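# Lift the ball off its ring and hold it

## Task

Raise the ball so it sits at least four finger-widths (roughly 7 to 8 cm) above the height it had resting on its ring, then keep it there in a firm, motionless grip.

## Robot and tools

Robot: two six-joint xArm arms, left_arm and right_arm, each ending in a two-finger parallel gripper. Calibrated bases in the scene frame: left_arm at (+0.053, +0.387, 0) m, right_arm at (+0.032, -0.285, 0) m, each yawed very slightly.

Frame: the scene frame has its origin on the table surface, halfway between the nominal bases. +x points out over the table, +z points up, and left_arm is on the +y side (image left and right do not follow the arm names). Positions, quaternions (wxyz), velocities and targets in results all use this frame. The gripper's fingers point along its own +z and close along its own y. end_effector_position is the point between the closed finger pads, about 2 cm short of the fingertips. Closing pushes the tips about 10 mm further forward, mostly while the pads are still more than 40 mm apart.

Action rows: every row has 14 numbers, each in [-1, 1]. The first 7 belong to left_arm and the last 7 to right_arm, each block ordered dx, dy, dz, rx, ry, rz, opening. dx, dy, dz, rx, ry, rz are offsets, not poses: they count from that arm's Hand target as it stood when the action or move began, along the scene axes. 1.0 equals 0.6 m for dx/dy/dz and 180 degrees for the rotation vector rx, ry, rz, which turns the gripper about its Hand target position. Opening is absolute: +1 fully open (0.084 m), -1 closed. An arm meant to stay still gets six zeros plus its current opening; sending 0 as opening is a real command to half-close.

execute_actions(actions, cameras): actions is a list of actions; each action is a list of up to 15 rows, one per 1/30 s control step, and the last row is repeated to fill 15 steps. Every row in one action is measured from the same start pose, not from the row before. A later action starts fresh from the new Hand target, so repeating an offset moves further. An empty list just reports state and images. cameras picks images: omitted, null or ["all"] for all, [] for none.

move(target, speed, blend, opening_speed, blocking, cameras): target is one 14-number row or a list of up to 15 rows, all offsets from the Hand targets at the move's start. Paths are straight and end together, lasting at least 0.5 s and at most 10 s. speed is in m/s, 0.002 to 1 (default 0.25); turning is capped at twice that in rad/s; give one value or one per target. blend (m) rounds corners between listed targets. opening_speed (0.2 or more, scale units per second) ramps the fingers. Openings in the first target are sent at the start; openings that change at later targets are applied after arrival, once everything rests. Moves do not avoid obstacles or the other arm. The result adds a move: line with the outcome (done, off_target, moving, held, fault) and any limits (paced means the sent pose was clipped, held means steps were withheld). done means within 3 mm and 2 degrees; neither done nor off_target says anything about contact.

wait(seconds 0 to 10): lets time pass with commands held. stop(): brakes a running move. zoom_image(camera, region [x0, y0, x1, y1], max 504x504 px) enlarges part of the latest image from cam_low, cam_left_wrist or cam_right_wrist. clear_fault(arm) clears a reported torque fault. read_manual gives only licence text. finished_scene(scene) ends the scene for good; call it only once the ball is held high and steady.

Controller behaviour: each step the commanded pose is clipped to within 70 mm and 16 degrees of the measured gripper, so one action may fall short. Hand target in the result is the clipped command and the base for the next offsets. Grippers often stop short of it; the next command, even zeros, requests it again, and any gap left over can be sent as an extra offset. A blocked arm keeps pushing; to relieve it, command the target back beyond the gripper. Printed poses can be off by a few centimetres.

Gripping: grip_measured shows the actual opening on the command scale. To hold, keep commanding an opening clearly below grip_measured; a larger gap squeezes harder, up to about 24 N per pad. Fast closing can overshoot the force.

Results give joint positions, torques (including arm weight, with offsets and noise), grip readings, Tool commands, and for execute_actions some per-step positions. Joint velocities reading within noise means the arm is still.

Things to avoid: dropping the ball, releasing it while it moves, fast impacts, hard presses, anything leaving the table, and contact or gripping between the two arms, which can end the scene; the clearance check does not always prevent it. Contact torque reaching a joint limit (waist 44.3, shoulder 44.4, elbow 27.3, forearm roll 27.3, wrist pitch 14.7, wrist roll 15.3 N m; a carried load counts) causes a TORQUE FAULT needing clear_fault. A motor at its torque limit for 1 s faults too. Long holding, outstretched poses or pushing at unreachable targets heat motors; MOTOR HOT appears at 65 °C and brakes lock at 80 °C for 30 to 60 s. The ball may get nudged by outside pushes now and then. Cameras: cam_low is fixed; the wrist cameras follow their hands and may lag while moving.

Each tool is called after "Request:" as name(argument=value, ...) on one line, values as JSON.

## Session

Request:
execute_actions(actions=[])

Scene clock: 0.00 s.
left_arm: end_effector_position=(+0.2088, +0.0616, +0.1150) grip_measured=+1.00 end_effector_quat_wxyz=(+0.024, +0.768, +0.091, +0.633) | right_arm: end_effector_position=(+0.1093, -0.4415, +0.1649) grip_measured=+1.00 end_effector_quat_wxyz=(+0.015, +0.917, +0.157, +0.367)
Joint positions: left_arm=[-1.794 0.282 -0.654 1.202 1.499 -2.945 0.084] | right_arm=[-2.071 -0.977 -0.123 0.593 1.59 -2.536 0.084]
Joint velocities: within noise
Joint torques (N m): no reading
Motor temperatures (°C): left_arm=[39 31 44 31 36 35] | right_arm=[34 33 40 38 36 36]
Hand target: left_arm +0.2088, +0.0616, +0.1150; +0.024, +0.768, +0.091, +0.633 | right_arm +0.1093, -0.4415, +0.1649; +0.015, +0.917, +0.157, +0.367
Tool commands: left_gripper/opening=+1.0 right_gripper/opening=+1.0

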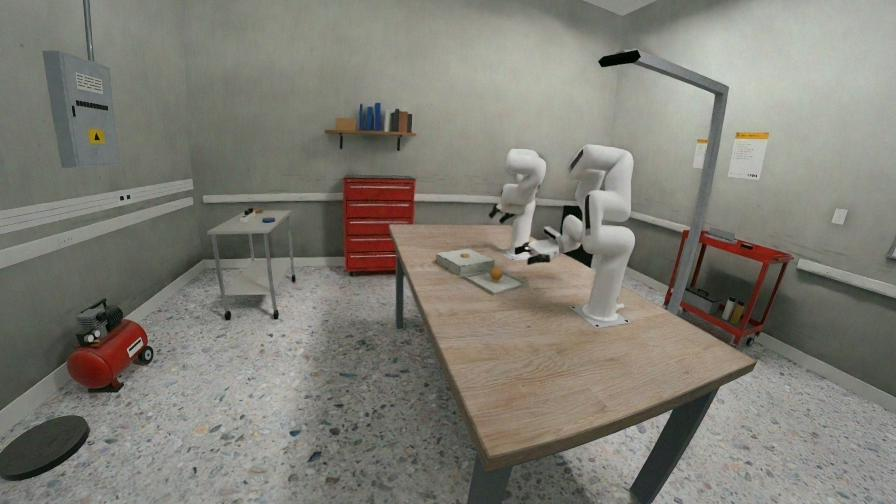

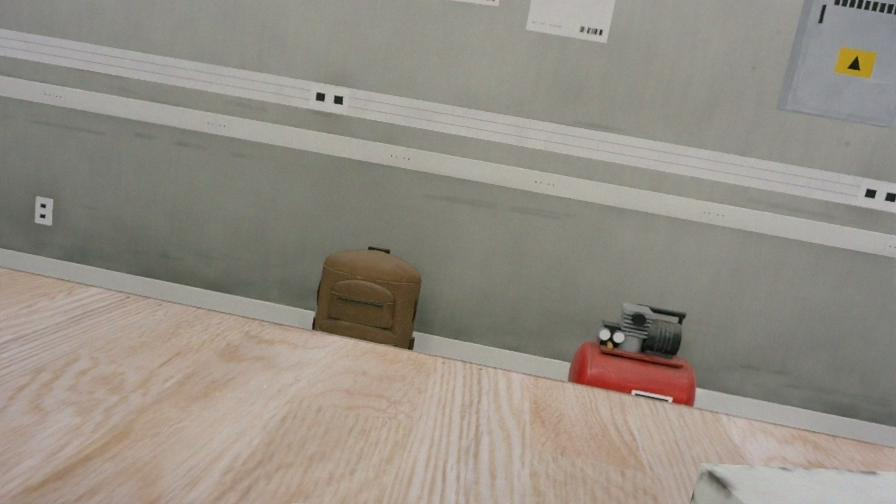

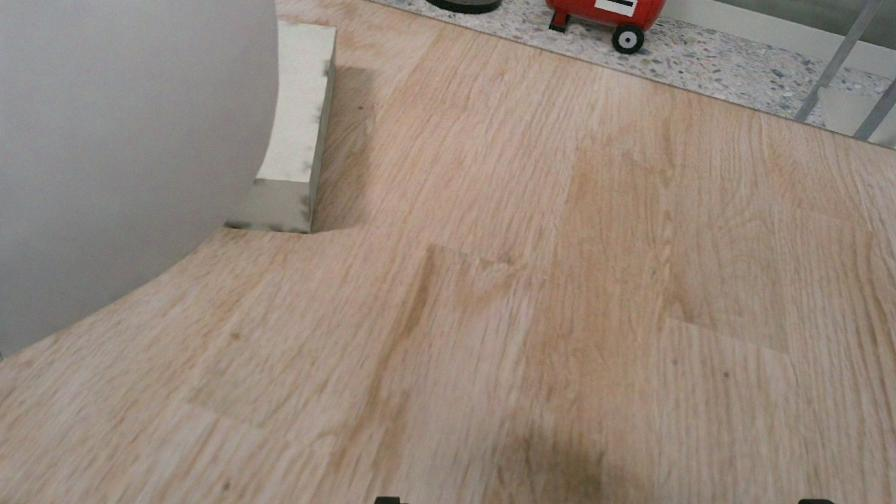

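Request:
zoom_image(camera="cam_low", region=[400, 200, 580, 320])

Scaled by 2.800 from the camera's 896x504 image, which has a finer 1280x720 frame.

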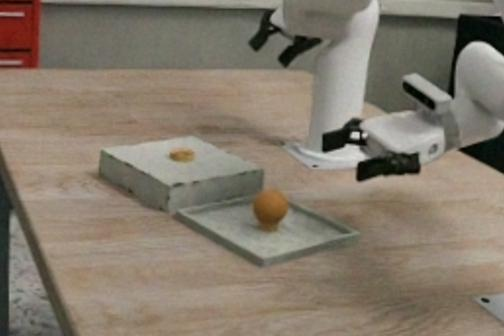

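Request:
move(target=[[0,0,0.3,0,0,0,1,0,0,0,0,0,0,1],[0.202,0.33,0.3,0.0166,0.437,-0.063,1,0,0,0,0,0,0,1]], blend=[0.05,0], speed=0.4)

Scene clock: 5.40 s.
left_arm: end_effector_position=(+0.3300, +0.2595, +0.2950) grip_measured=+1.00 end_effector_quat_wxyz=(+0.000, +1.000, +0.000, +0.001) | right_arm: end_effector_position=(+0.1093, -0.4415, +0.1649) grip_measured=+1.00 end_effector_quat_wxyz=(+0.015, +0.917, +0.157, +0.367)
Joint positions: left_arm=[-0.414 -0.621 -0.775 0 1.395 -0.432 0.084] | right_arm=[-2.071 -0.977 -0.123 0.593 1.59 -2.536 0.084]
Joint velocities: within noise
Joint torques (N m): left_arm=[1.29 -7.91 -23.06 -1.24 -0.99 0.2] | right_arm=[0.33 0.27 -24.27 0.78 -0.2 0.14]
Motor temperatures (°C): left_arm=[39 31 45 31 36 35] | right_arm=[34 33 42 38 36 36]
Hand target: left_arm +0.3300, +0.2596, +0.2950; +0.000, +1.000, +0.000, +0.001 | right_arm +0.1093, -0.4415, +0.1649; +0.015, +0.917, +0.157, +0.367
Off the commanded pose: left_arm 0.000 m, 0 deg | right_arm 0.000 m, 0 deg.
move: done; limits=paced
camera_calibration:
cam_left_wrist: T_world_to_cam=[[0.0232079, -0.999674, 0.0106096, 0.280824], [-0.999725, -0.0232411, -0.00301881, 0.40421], [0.00326441, -0.0105366, -0.999939, 0.426693], [0, 0, 0, 1]] pos_world=[0.396189, 0.294623, 0.424908]

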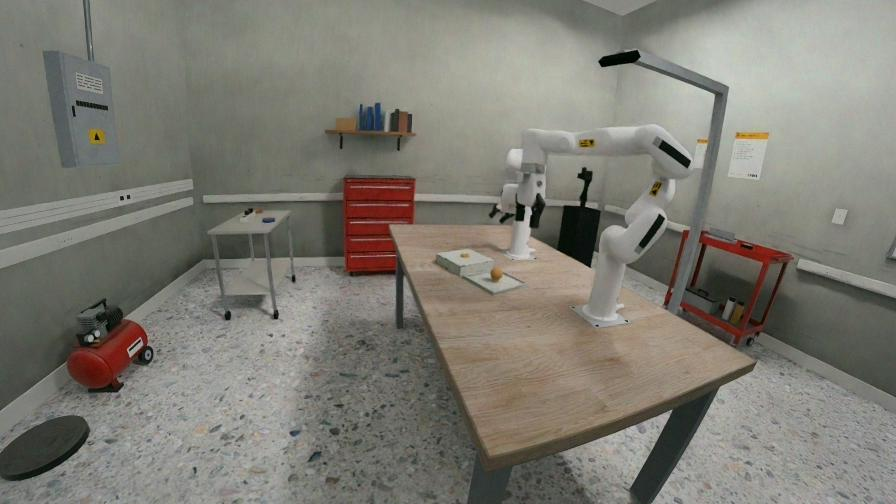

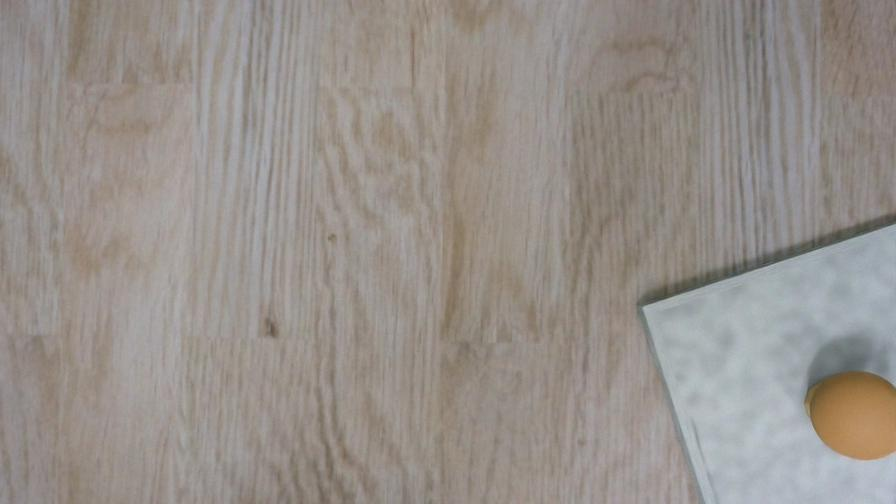

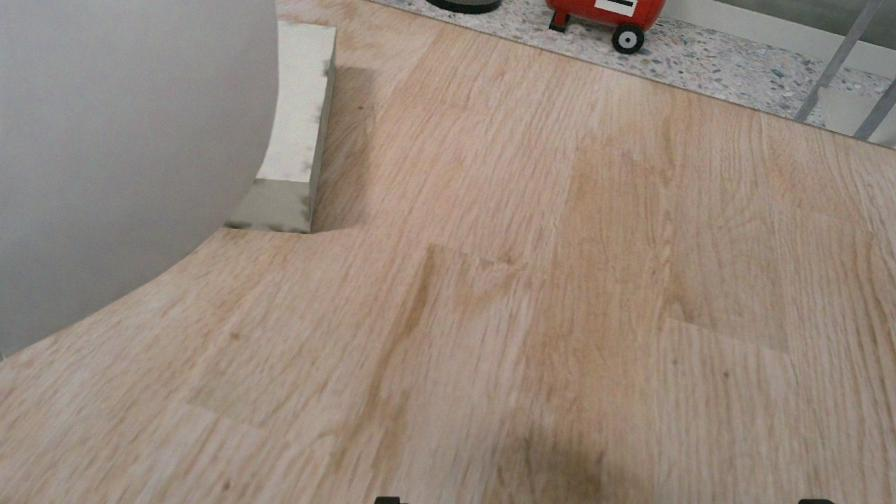

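Request:
move(target=[-0.133,-0.366,-0.04,0,0,0,1,0,0,0,0,0,0,1], speed=0.3, cameras=["cam_left_wrist","cam_low"])

Request:
zoom_image(camera="cam_low", region=[400, 200, 580, 320])

Scene clock: 7.73 s.
left_arm: end_effector_position=(+0.2502, +0.0400, +0.2710) grip_measured=+1.00 end_effector_quat_wxyz=(+0.000, +1.000, +0.000, +0.001) | right_arm: end_effector_position=(+0.1093, -0.4415, +0.1649) grip_measured=+1.00 end_effector_quat_wxyz=(+0.015, +0.917, +0.157, +0.367)
Joint positions: left_arm=[-1.037 -0.278 -0.976 0.001 1.254 -1.055 0.084] | right_arm=[-2.071 -0.977 -0.123 0.593 1.59 -2.536 0.084]
Joint velocities: within noise
Joint torques (N m): left_arm=[-1.66 -16.59 -22.32 1.27 -0.91 -0.3] | right_arm=[-0.02 0.52 -24.26 0.85 -0.09 0.16]
Motor temperatures (°C): left_arm=[39 31 46 31 36 35] | right_arm=[34 33 42 38 36 36]
Hand target: left_arm +0.2502, +0.0400, +0.2710; +0.000, +1.000, +0.000, +0.001 | right_arm +0.1093, -0.4415, +0.1649; +0.015, +0.917, +0.157, +0.367
Off the commanded pose: left_arm 0.000 m, 0 deg | right_arm 0.000 m, 0 deg.
move: done
camera_calibration:
cam_left_wrist: T_world_to_cam=[[0.0232078, -0.999673, 0.0107073, 0.0634633], [-0.999726, -0.0232403, -0.00291652, 0.319217], [0.00316441, -0.0106366, -0.999938, 0.400681], [0, 0, 0, 1]] pos_world=[0.316389, 0.0751232, 0.400907]
Images, in order (width x height): cam_low 896x504, cam_left_wrist 896x504.

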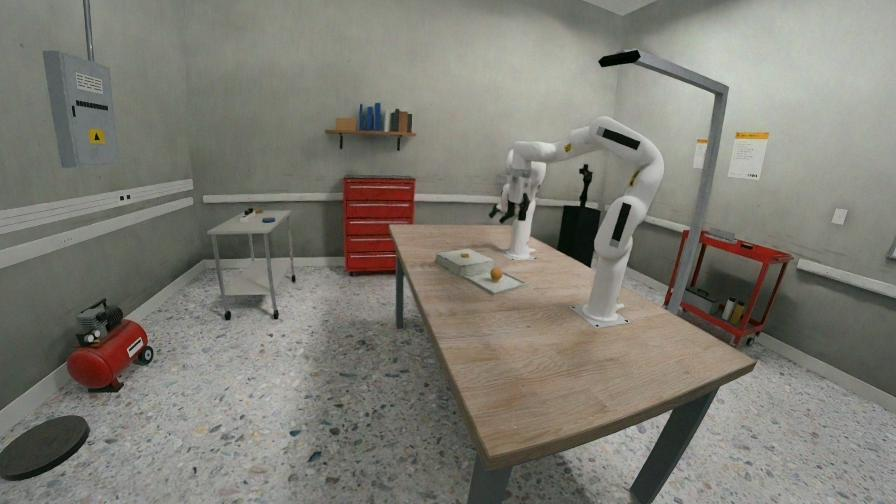

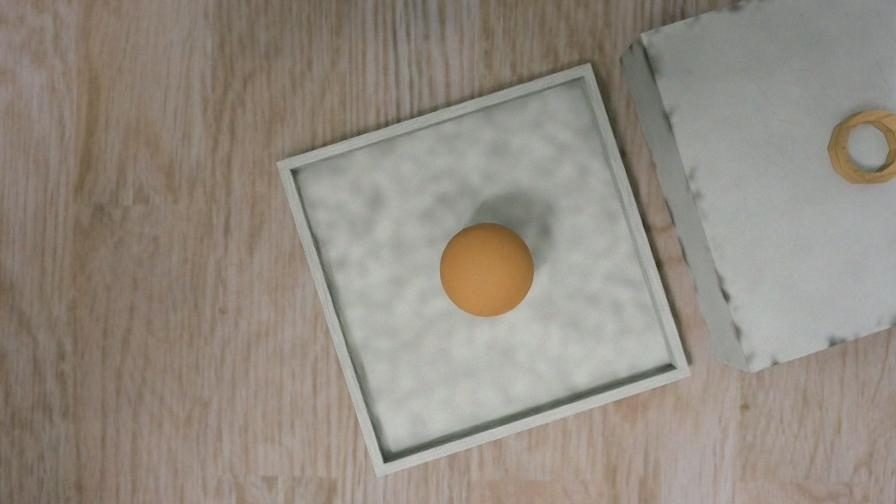

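Scaled by 2.800 from the camera's 896x504 image, which has a finer 1280x720 frame.

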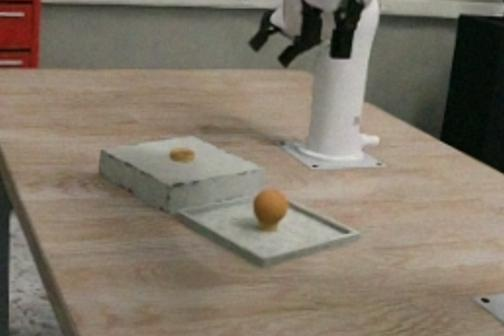

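Request:
move(target=[0.095,0.0183,-0.218,0,0,0,1,0,0,0,0,0,0,1], speed=0.25, cameras=["cam_left_wrist","cam_low"])

Request:
zoom_image(camera="cam_low", region=[440, 220, 560, 300])

Scene clock: 9.77 s.
left_arm: end_effector_position=(+0.3071, +0.0509, +0.1403) grip_measured=+1.00 end_effector_quat_wxyz=(+0.000, +1.000, +0.000, +0.001) | right_arm: end_effector_position=(+0.1093, -0.4415, +0.1649) grip_measured=+1.00 end_effector_quat_wxyz=(+0.015, +0.917, +0.157, +0.367)
Joint positions: left_arm=[-0.906 -0.068 -0.798 0.001 0.865 -0.925 0.084] | right_arm=[-2.071 -0.977 -0.123 0.593 1.59 -2.536 0.084]
Joint velocities: within noise
Joint torques (N m): left_arm=[1.6 -20.62 -20.73 -1.41 -1.97 0.14] | right_arm=[-0.28 -0.03 -24.28 0.96 -0.09 0.17]
Motor temperatures (°C): left_arm=[39 31 46 31 36 35] | right_arm=[34 33 43 38 36 36]
Hand target: left_arm +0.3072, +0.0509, +0.1402; +0.000, +1.000, +0.000, +0.001 | right_arm +0.1093, -0.4415, +0.1649; +0.015, +0.917, +0.157, +0.367
Off the commanded pose: left_arm 0.000 m, 0 deg | right_arm 0.000 m, 0 deg.
move: done
camera_calibration:
cam_left_wrist: T_world_to_cam=[[0.0232096, -0.999674, 0.010605, 0.0744645], [-0.999726, -0.0232407, -0.00281888, 0.376047], [0.00306443, -0.0105366, -0.99994, 0.269854], [0, 0, 0, 1]] pos_world=[0.373389, 0.0860232, 0.270108]
Images, in order (width x height): cam_low 896x504, cam_left_wrist 896x504.

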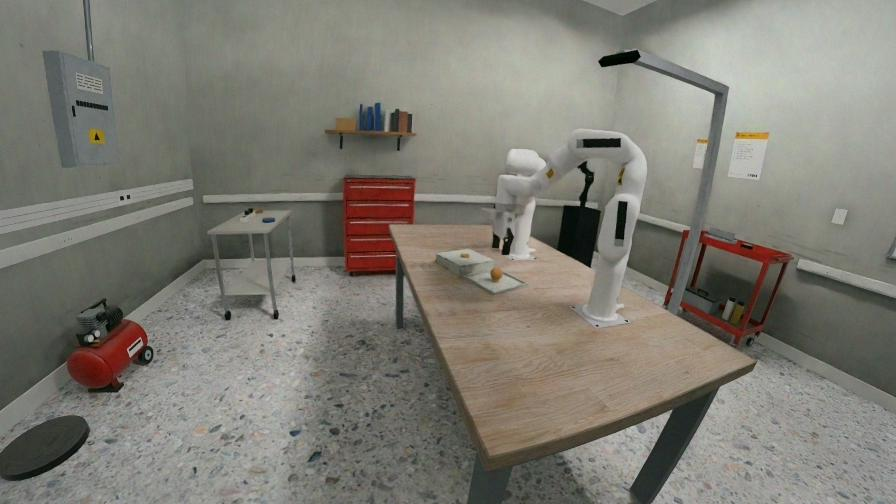

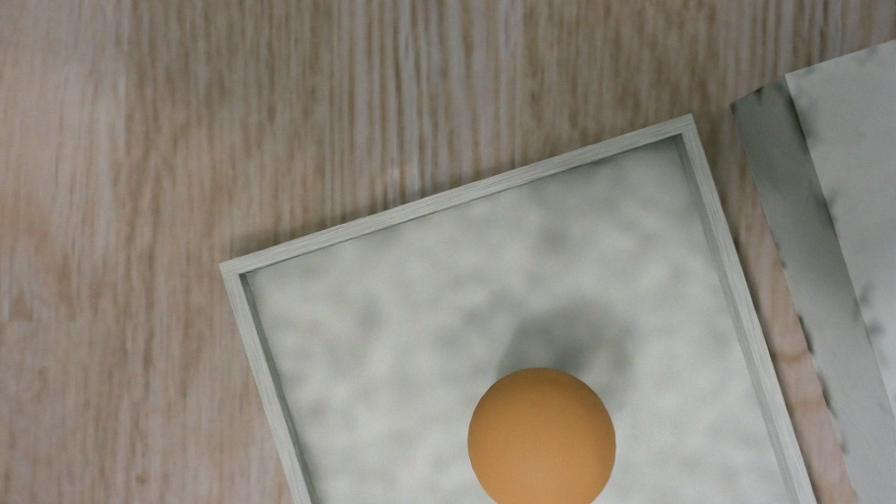

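Scaled by 4.200 from the camera's 896x504 image, which has a finer 1280x720 frame.

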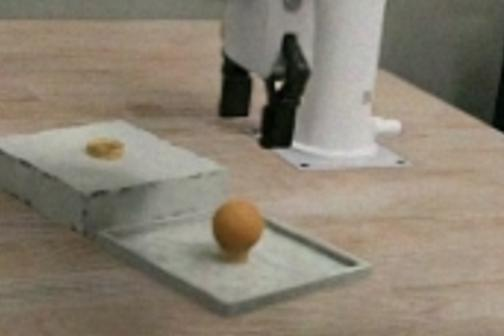

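Request:
move(target=[[0.0025,0,-0.09,0,0,0,1,0,0,0,0,0,0,1],[0.0025,0,-0.167,0,0,0,1,0,0,0,0,0,0,1]], speed=[0.2,0.08], cameras=["cam_left_wrist","cam_low"])

Request:
zoom_image(camera="cam_low", region=[440, 220, 560, 300])

Scene clock: 11.73 s.
left_arm: end_effector_position=(+0.3087, +0.0509, +0.0401) grip_measured=+1.00 end_effector_quat_wxyz=(+0.000, +1.000, +0.000, +0.001) | right_arm: end_effector_position=(+0.1093, -0.4415, +0.1649) grip_measured=+1.00 end_effector_quat_wxyz=(+0.015, +0.917, +0.157, +0.367)
Joint positions: left_arm=[-0.903 0.158 -0.721 0.002 0.563 -0.922 0.084] | right_arm=[-2.071 -0.977 -0.123 0.593 1.59 -2.536 0.084]
Joint velocities: within noise
Joint torques (N m): left_arm=[1.55 -23.18 -17.37 1.04 -1.77 -0.33] | right_arm=[-0.29 0.14 -24.23 1.01 -0.25 0.21]
Motor temperatures (°C): left_arm=[39 31 47 31 36 35] | right_arm=[34 33 44 38 36 36]
Hand target: left_arm +0.3087, +0.0509, +0.0400; +0.000, +1.000, +0.000, +0.001 | right_arm +0.1093, -0.4415, +0.1649; +0.015, +0.917, +0.157, +0.367
Off the commanded pose: left_arm 0.000 m, 0 deg | right_arm 0.000 m, 0 deg.
move: done
camera_calibration:
cam_left_wrist: T_world_to_cam=[[0.0232101, -0.999674, 0.010605, 0.0754921], [-0.999726, -0.0232412, -0.00281888, 0.377264], [0.00306443, -0.0105366, -0.99994, 0.169655], [0, 0, 0, 1]] pos_world=[0.374889, 0.0860232, 0.169908]
Images, in order (width x height): cam_low 896x504, cam_left_wrist 896x504.

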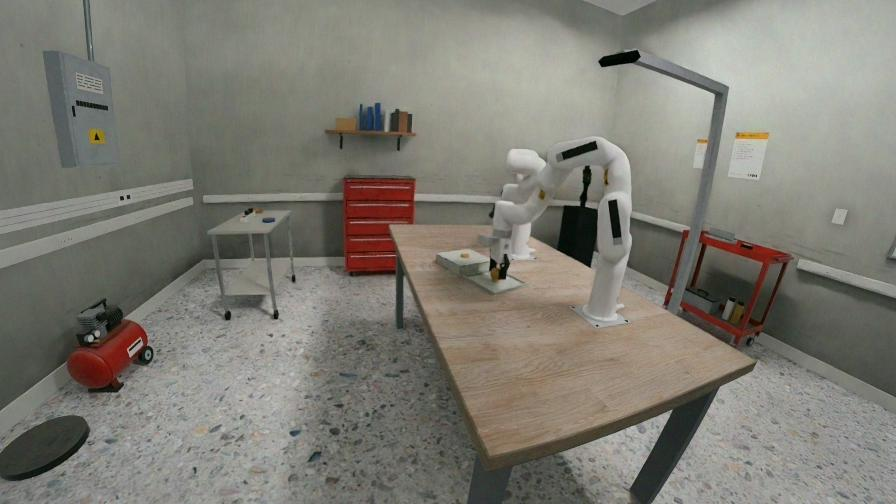

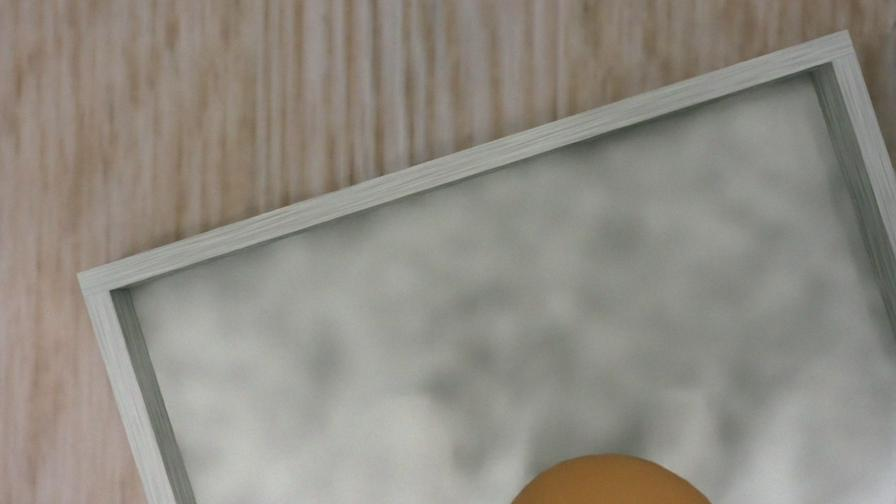

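Scaled by 4.200 from the camera's 896x504 image, which has a finer 1280x720 frame.

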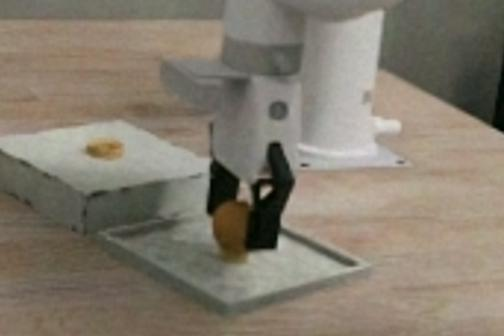

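Request:
move(target=[0,0.001,0,0,0,0,-0.2,0,0,0,0,0,0,1], opening_speed=0.8, cameras=["cam_left_wrist","cam_low"])

Request:
zoom_image(camera="cam_low", region=[440, 220, 560, 300])

Scene clock: 13.73 s.
left_arm: end_effector_position=(+0.3087, +0.0515, +0.0400) grip_measured=+0.14 end_effector_quat_wxyz=(+0.000, +1.000, +0.000, +0.001) | right_arm: end_effector_position=(+0.1093, -0.4415, +0.1649) grip_measured=+1.00 end_effector_quat_wxyz=(+0.015, +0.917, +0.157, +0.367)
Joint positions: left_arm=[-0.902 0.157 -0.72 0.002 0.562 -0.922 0.05] | right_arm=[-2.071 -0.977 -0.123 0.593 1.59 -2.536 0.084]
Joint velocities: within noise
Joint torques (N m): left_arm=[0.93 -19.31 -15.09 0.39 -0.98 0.21] | right_arm=[-0.38 0.31 -24.38 0.73 -0.04 0.22]
Motor temperatures (°C): left_arm=[39 31 47 31 36 35] | right_arm=[34 33 44 38 36 36]
Hand target: left_arm +0.3087, +0.0515, +0.0400; +0.000, +1.000, +0.000, +0.001 | right_arm +0.1093, -0.4415, +0.1649; +0.015, +0.917, +0.157, +0.367
Off the commanded pose: left_arm 0.000 m, 0 deg | right_arm 0.000 m, 0 deg.
move: done
camera_calibration:
cam_left_wrist: T_world_to_cam=[[0.023209, -0.999674, 0.0106073, 0.076092], [-0.999726, -0.0232412, -0.00291885, 0.377295], [0.00316442, -0.0105366, -0.999939, 0.169624], [0, 0, 0, 1]] pos_world=[0.374889, 0.0866232, 0.169908]
Images, in order (width x height): cam_low 896x504, cam_left_wrist 896x504.

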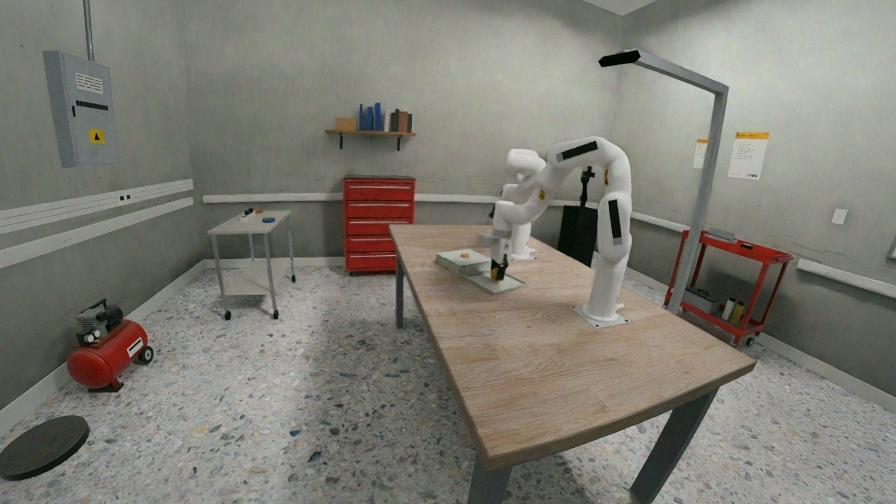

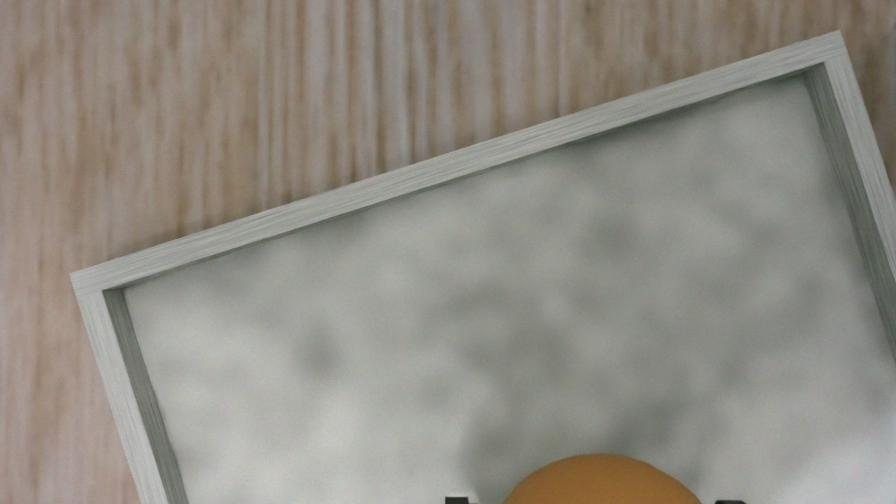

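Scaled by 4.200 from the camera's 896x504 image, which has a finer 1280x720 frame.

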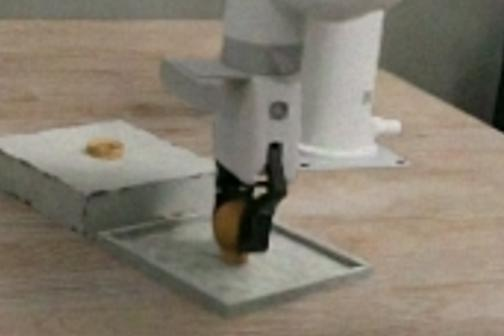

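Request:
move(target=[0,0,0.2,0,0,0,-0.7,0,0,0,0,0,0,1], speed=0.12, cameras=["cam_left_wrist","cam_low"])

Request:
zoom_image(camera="cam_low", region=[440, 200, 560, 300])

Scene clock: 15.57 s.
left_arm: end_effector_position=(+0.3087, +0.0515, +0.1600) grip_measured=+0.14 end_effector_quat_wxyz=(+0.000, +1.000, +0.000, +0.001) | right_arm: end_effector_position=(+0.1093, -0.4415, +0.1649) grip_measured=+1.00 end_effector_quat_wxyz=(+0.015, +0.917, +0.157, +0.367)
Joint positions: left_arm=[-0.903 -0.098 -0.827 0.001 0.925 -0.921 0.05] | right_arm=[-2.071 -0.977 -0.123 0.593 1.59 -2.536 0.084]
Joint velocities: within noise
Joint torques (N m): left_arm=[-1.37 -23.08 -21.27 -1.2 -0.87 0.06] | right_arm=[0.06 0.16 -24.27 0.96 -0.09 0.38]
Motor temperatures (°C): left_arm=[39 31 47 31 36 35] | right_arm=[34 33 45 38 36 36]
Hand target: left_arm +0.3087, +0.0515, +0.1600; +0.000, +1.000, +0.000, +0.001 | right_arm +0.1093, -0.4415, +0.1649; +0.015, +0.917, +0.157, +0.367
Off the commanded pose: left_arm 0.000 m, 0 deg | right_arm 0.000 m, 0 deg.
move: done
camera_calibration:
cam_left_wrist: T_world_to_cam=[[0.0232101, -0.999674, 0.010605, 0.0748204], [-0.999726, -0.0232412, -0.00281888, 0.377616], [0.00306443, -0.0105366, -0.99994, 0.289554], [0, 0, 0, 1]] pos_world=[0.374889, 0.0866232, 0.289808]
Images, in order (width x height): cam_low 896x504, cam_left_wrist 896x504.

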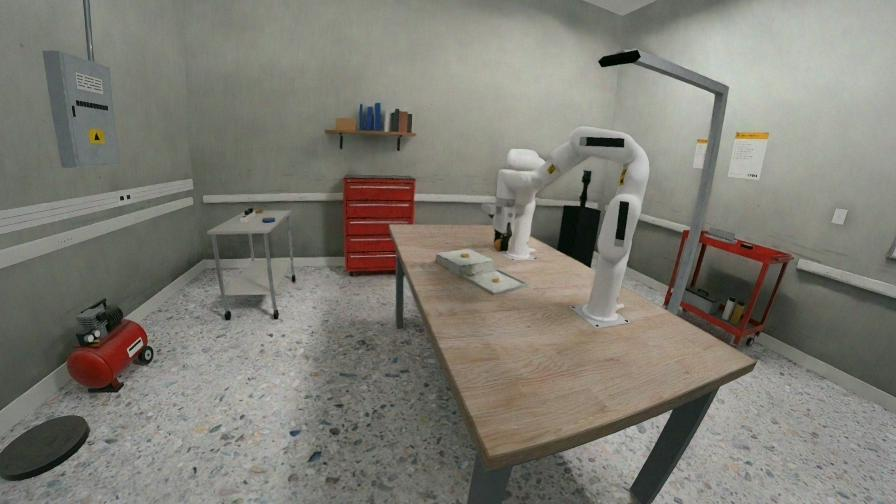

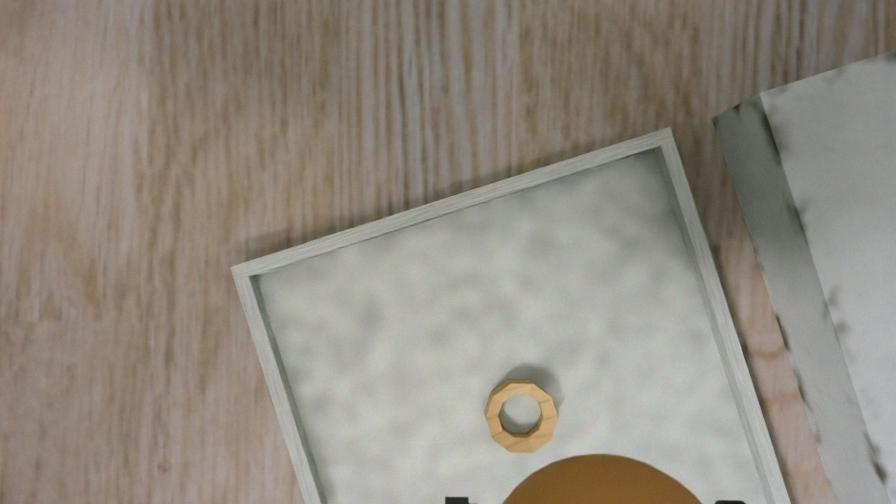

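Scaled by 4.200 from the camera's 896x504 image, which has a finer 1280x720 frame.

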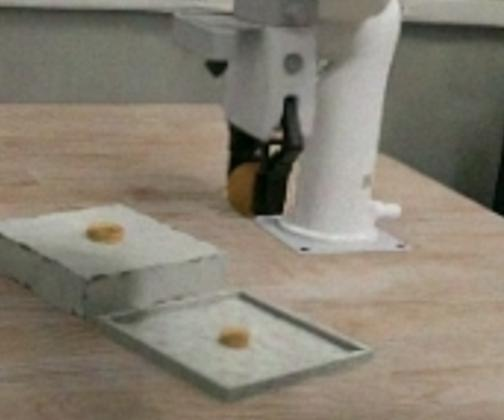

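Held, 12 cm up.

Request:
finished_scene(scene=1)

The scene is finished: the task was done.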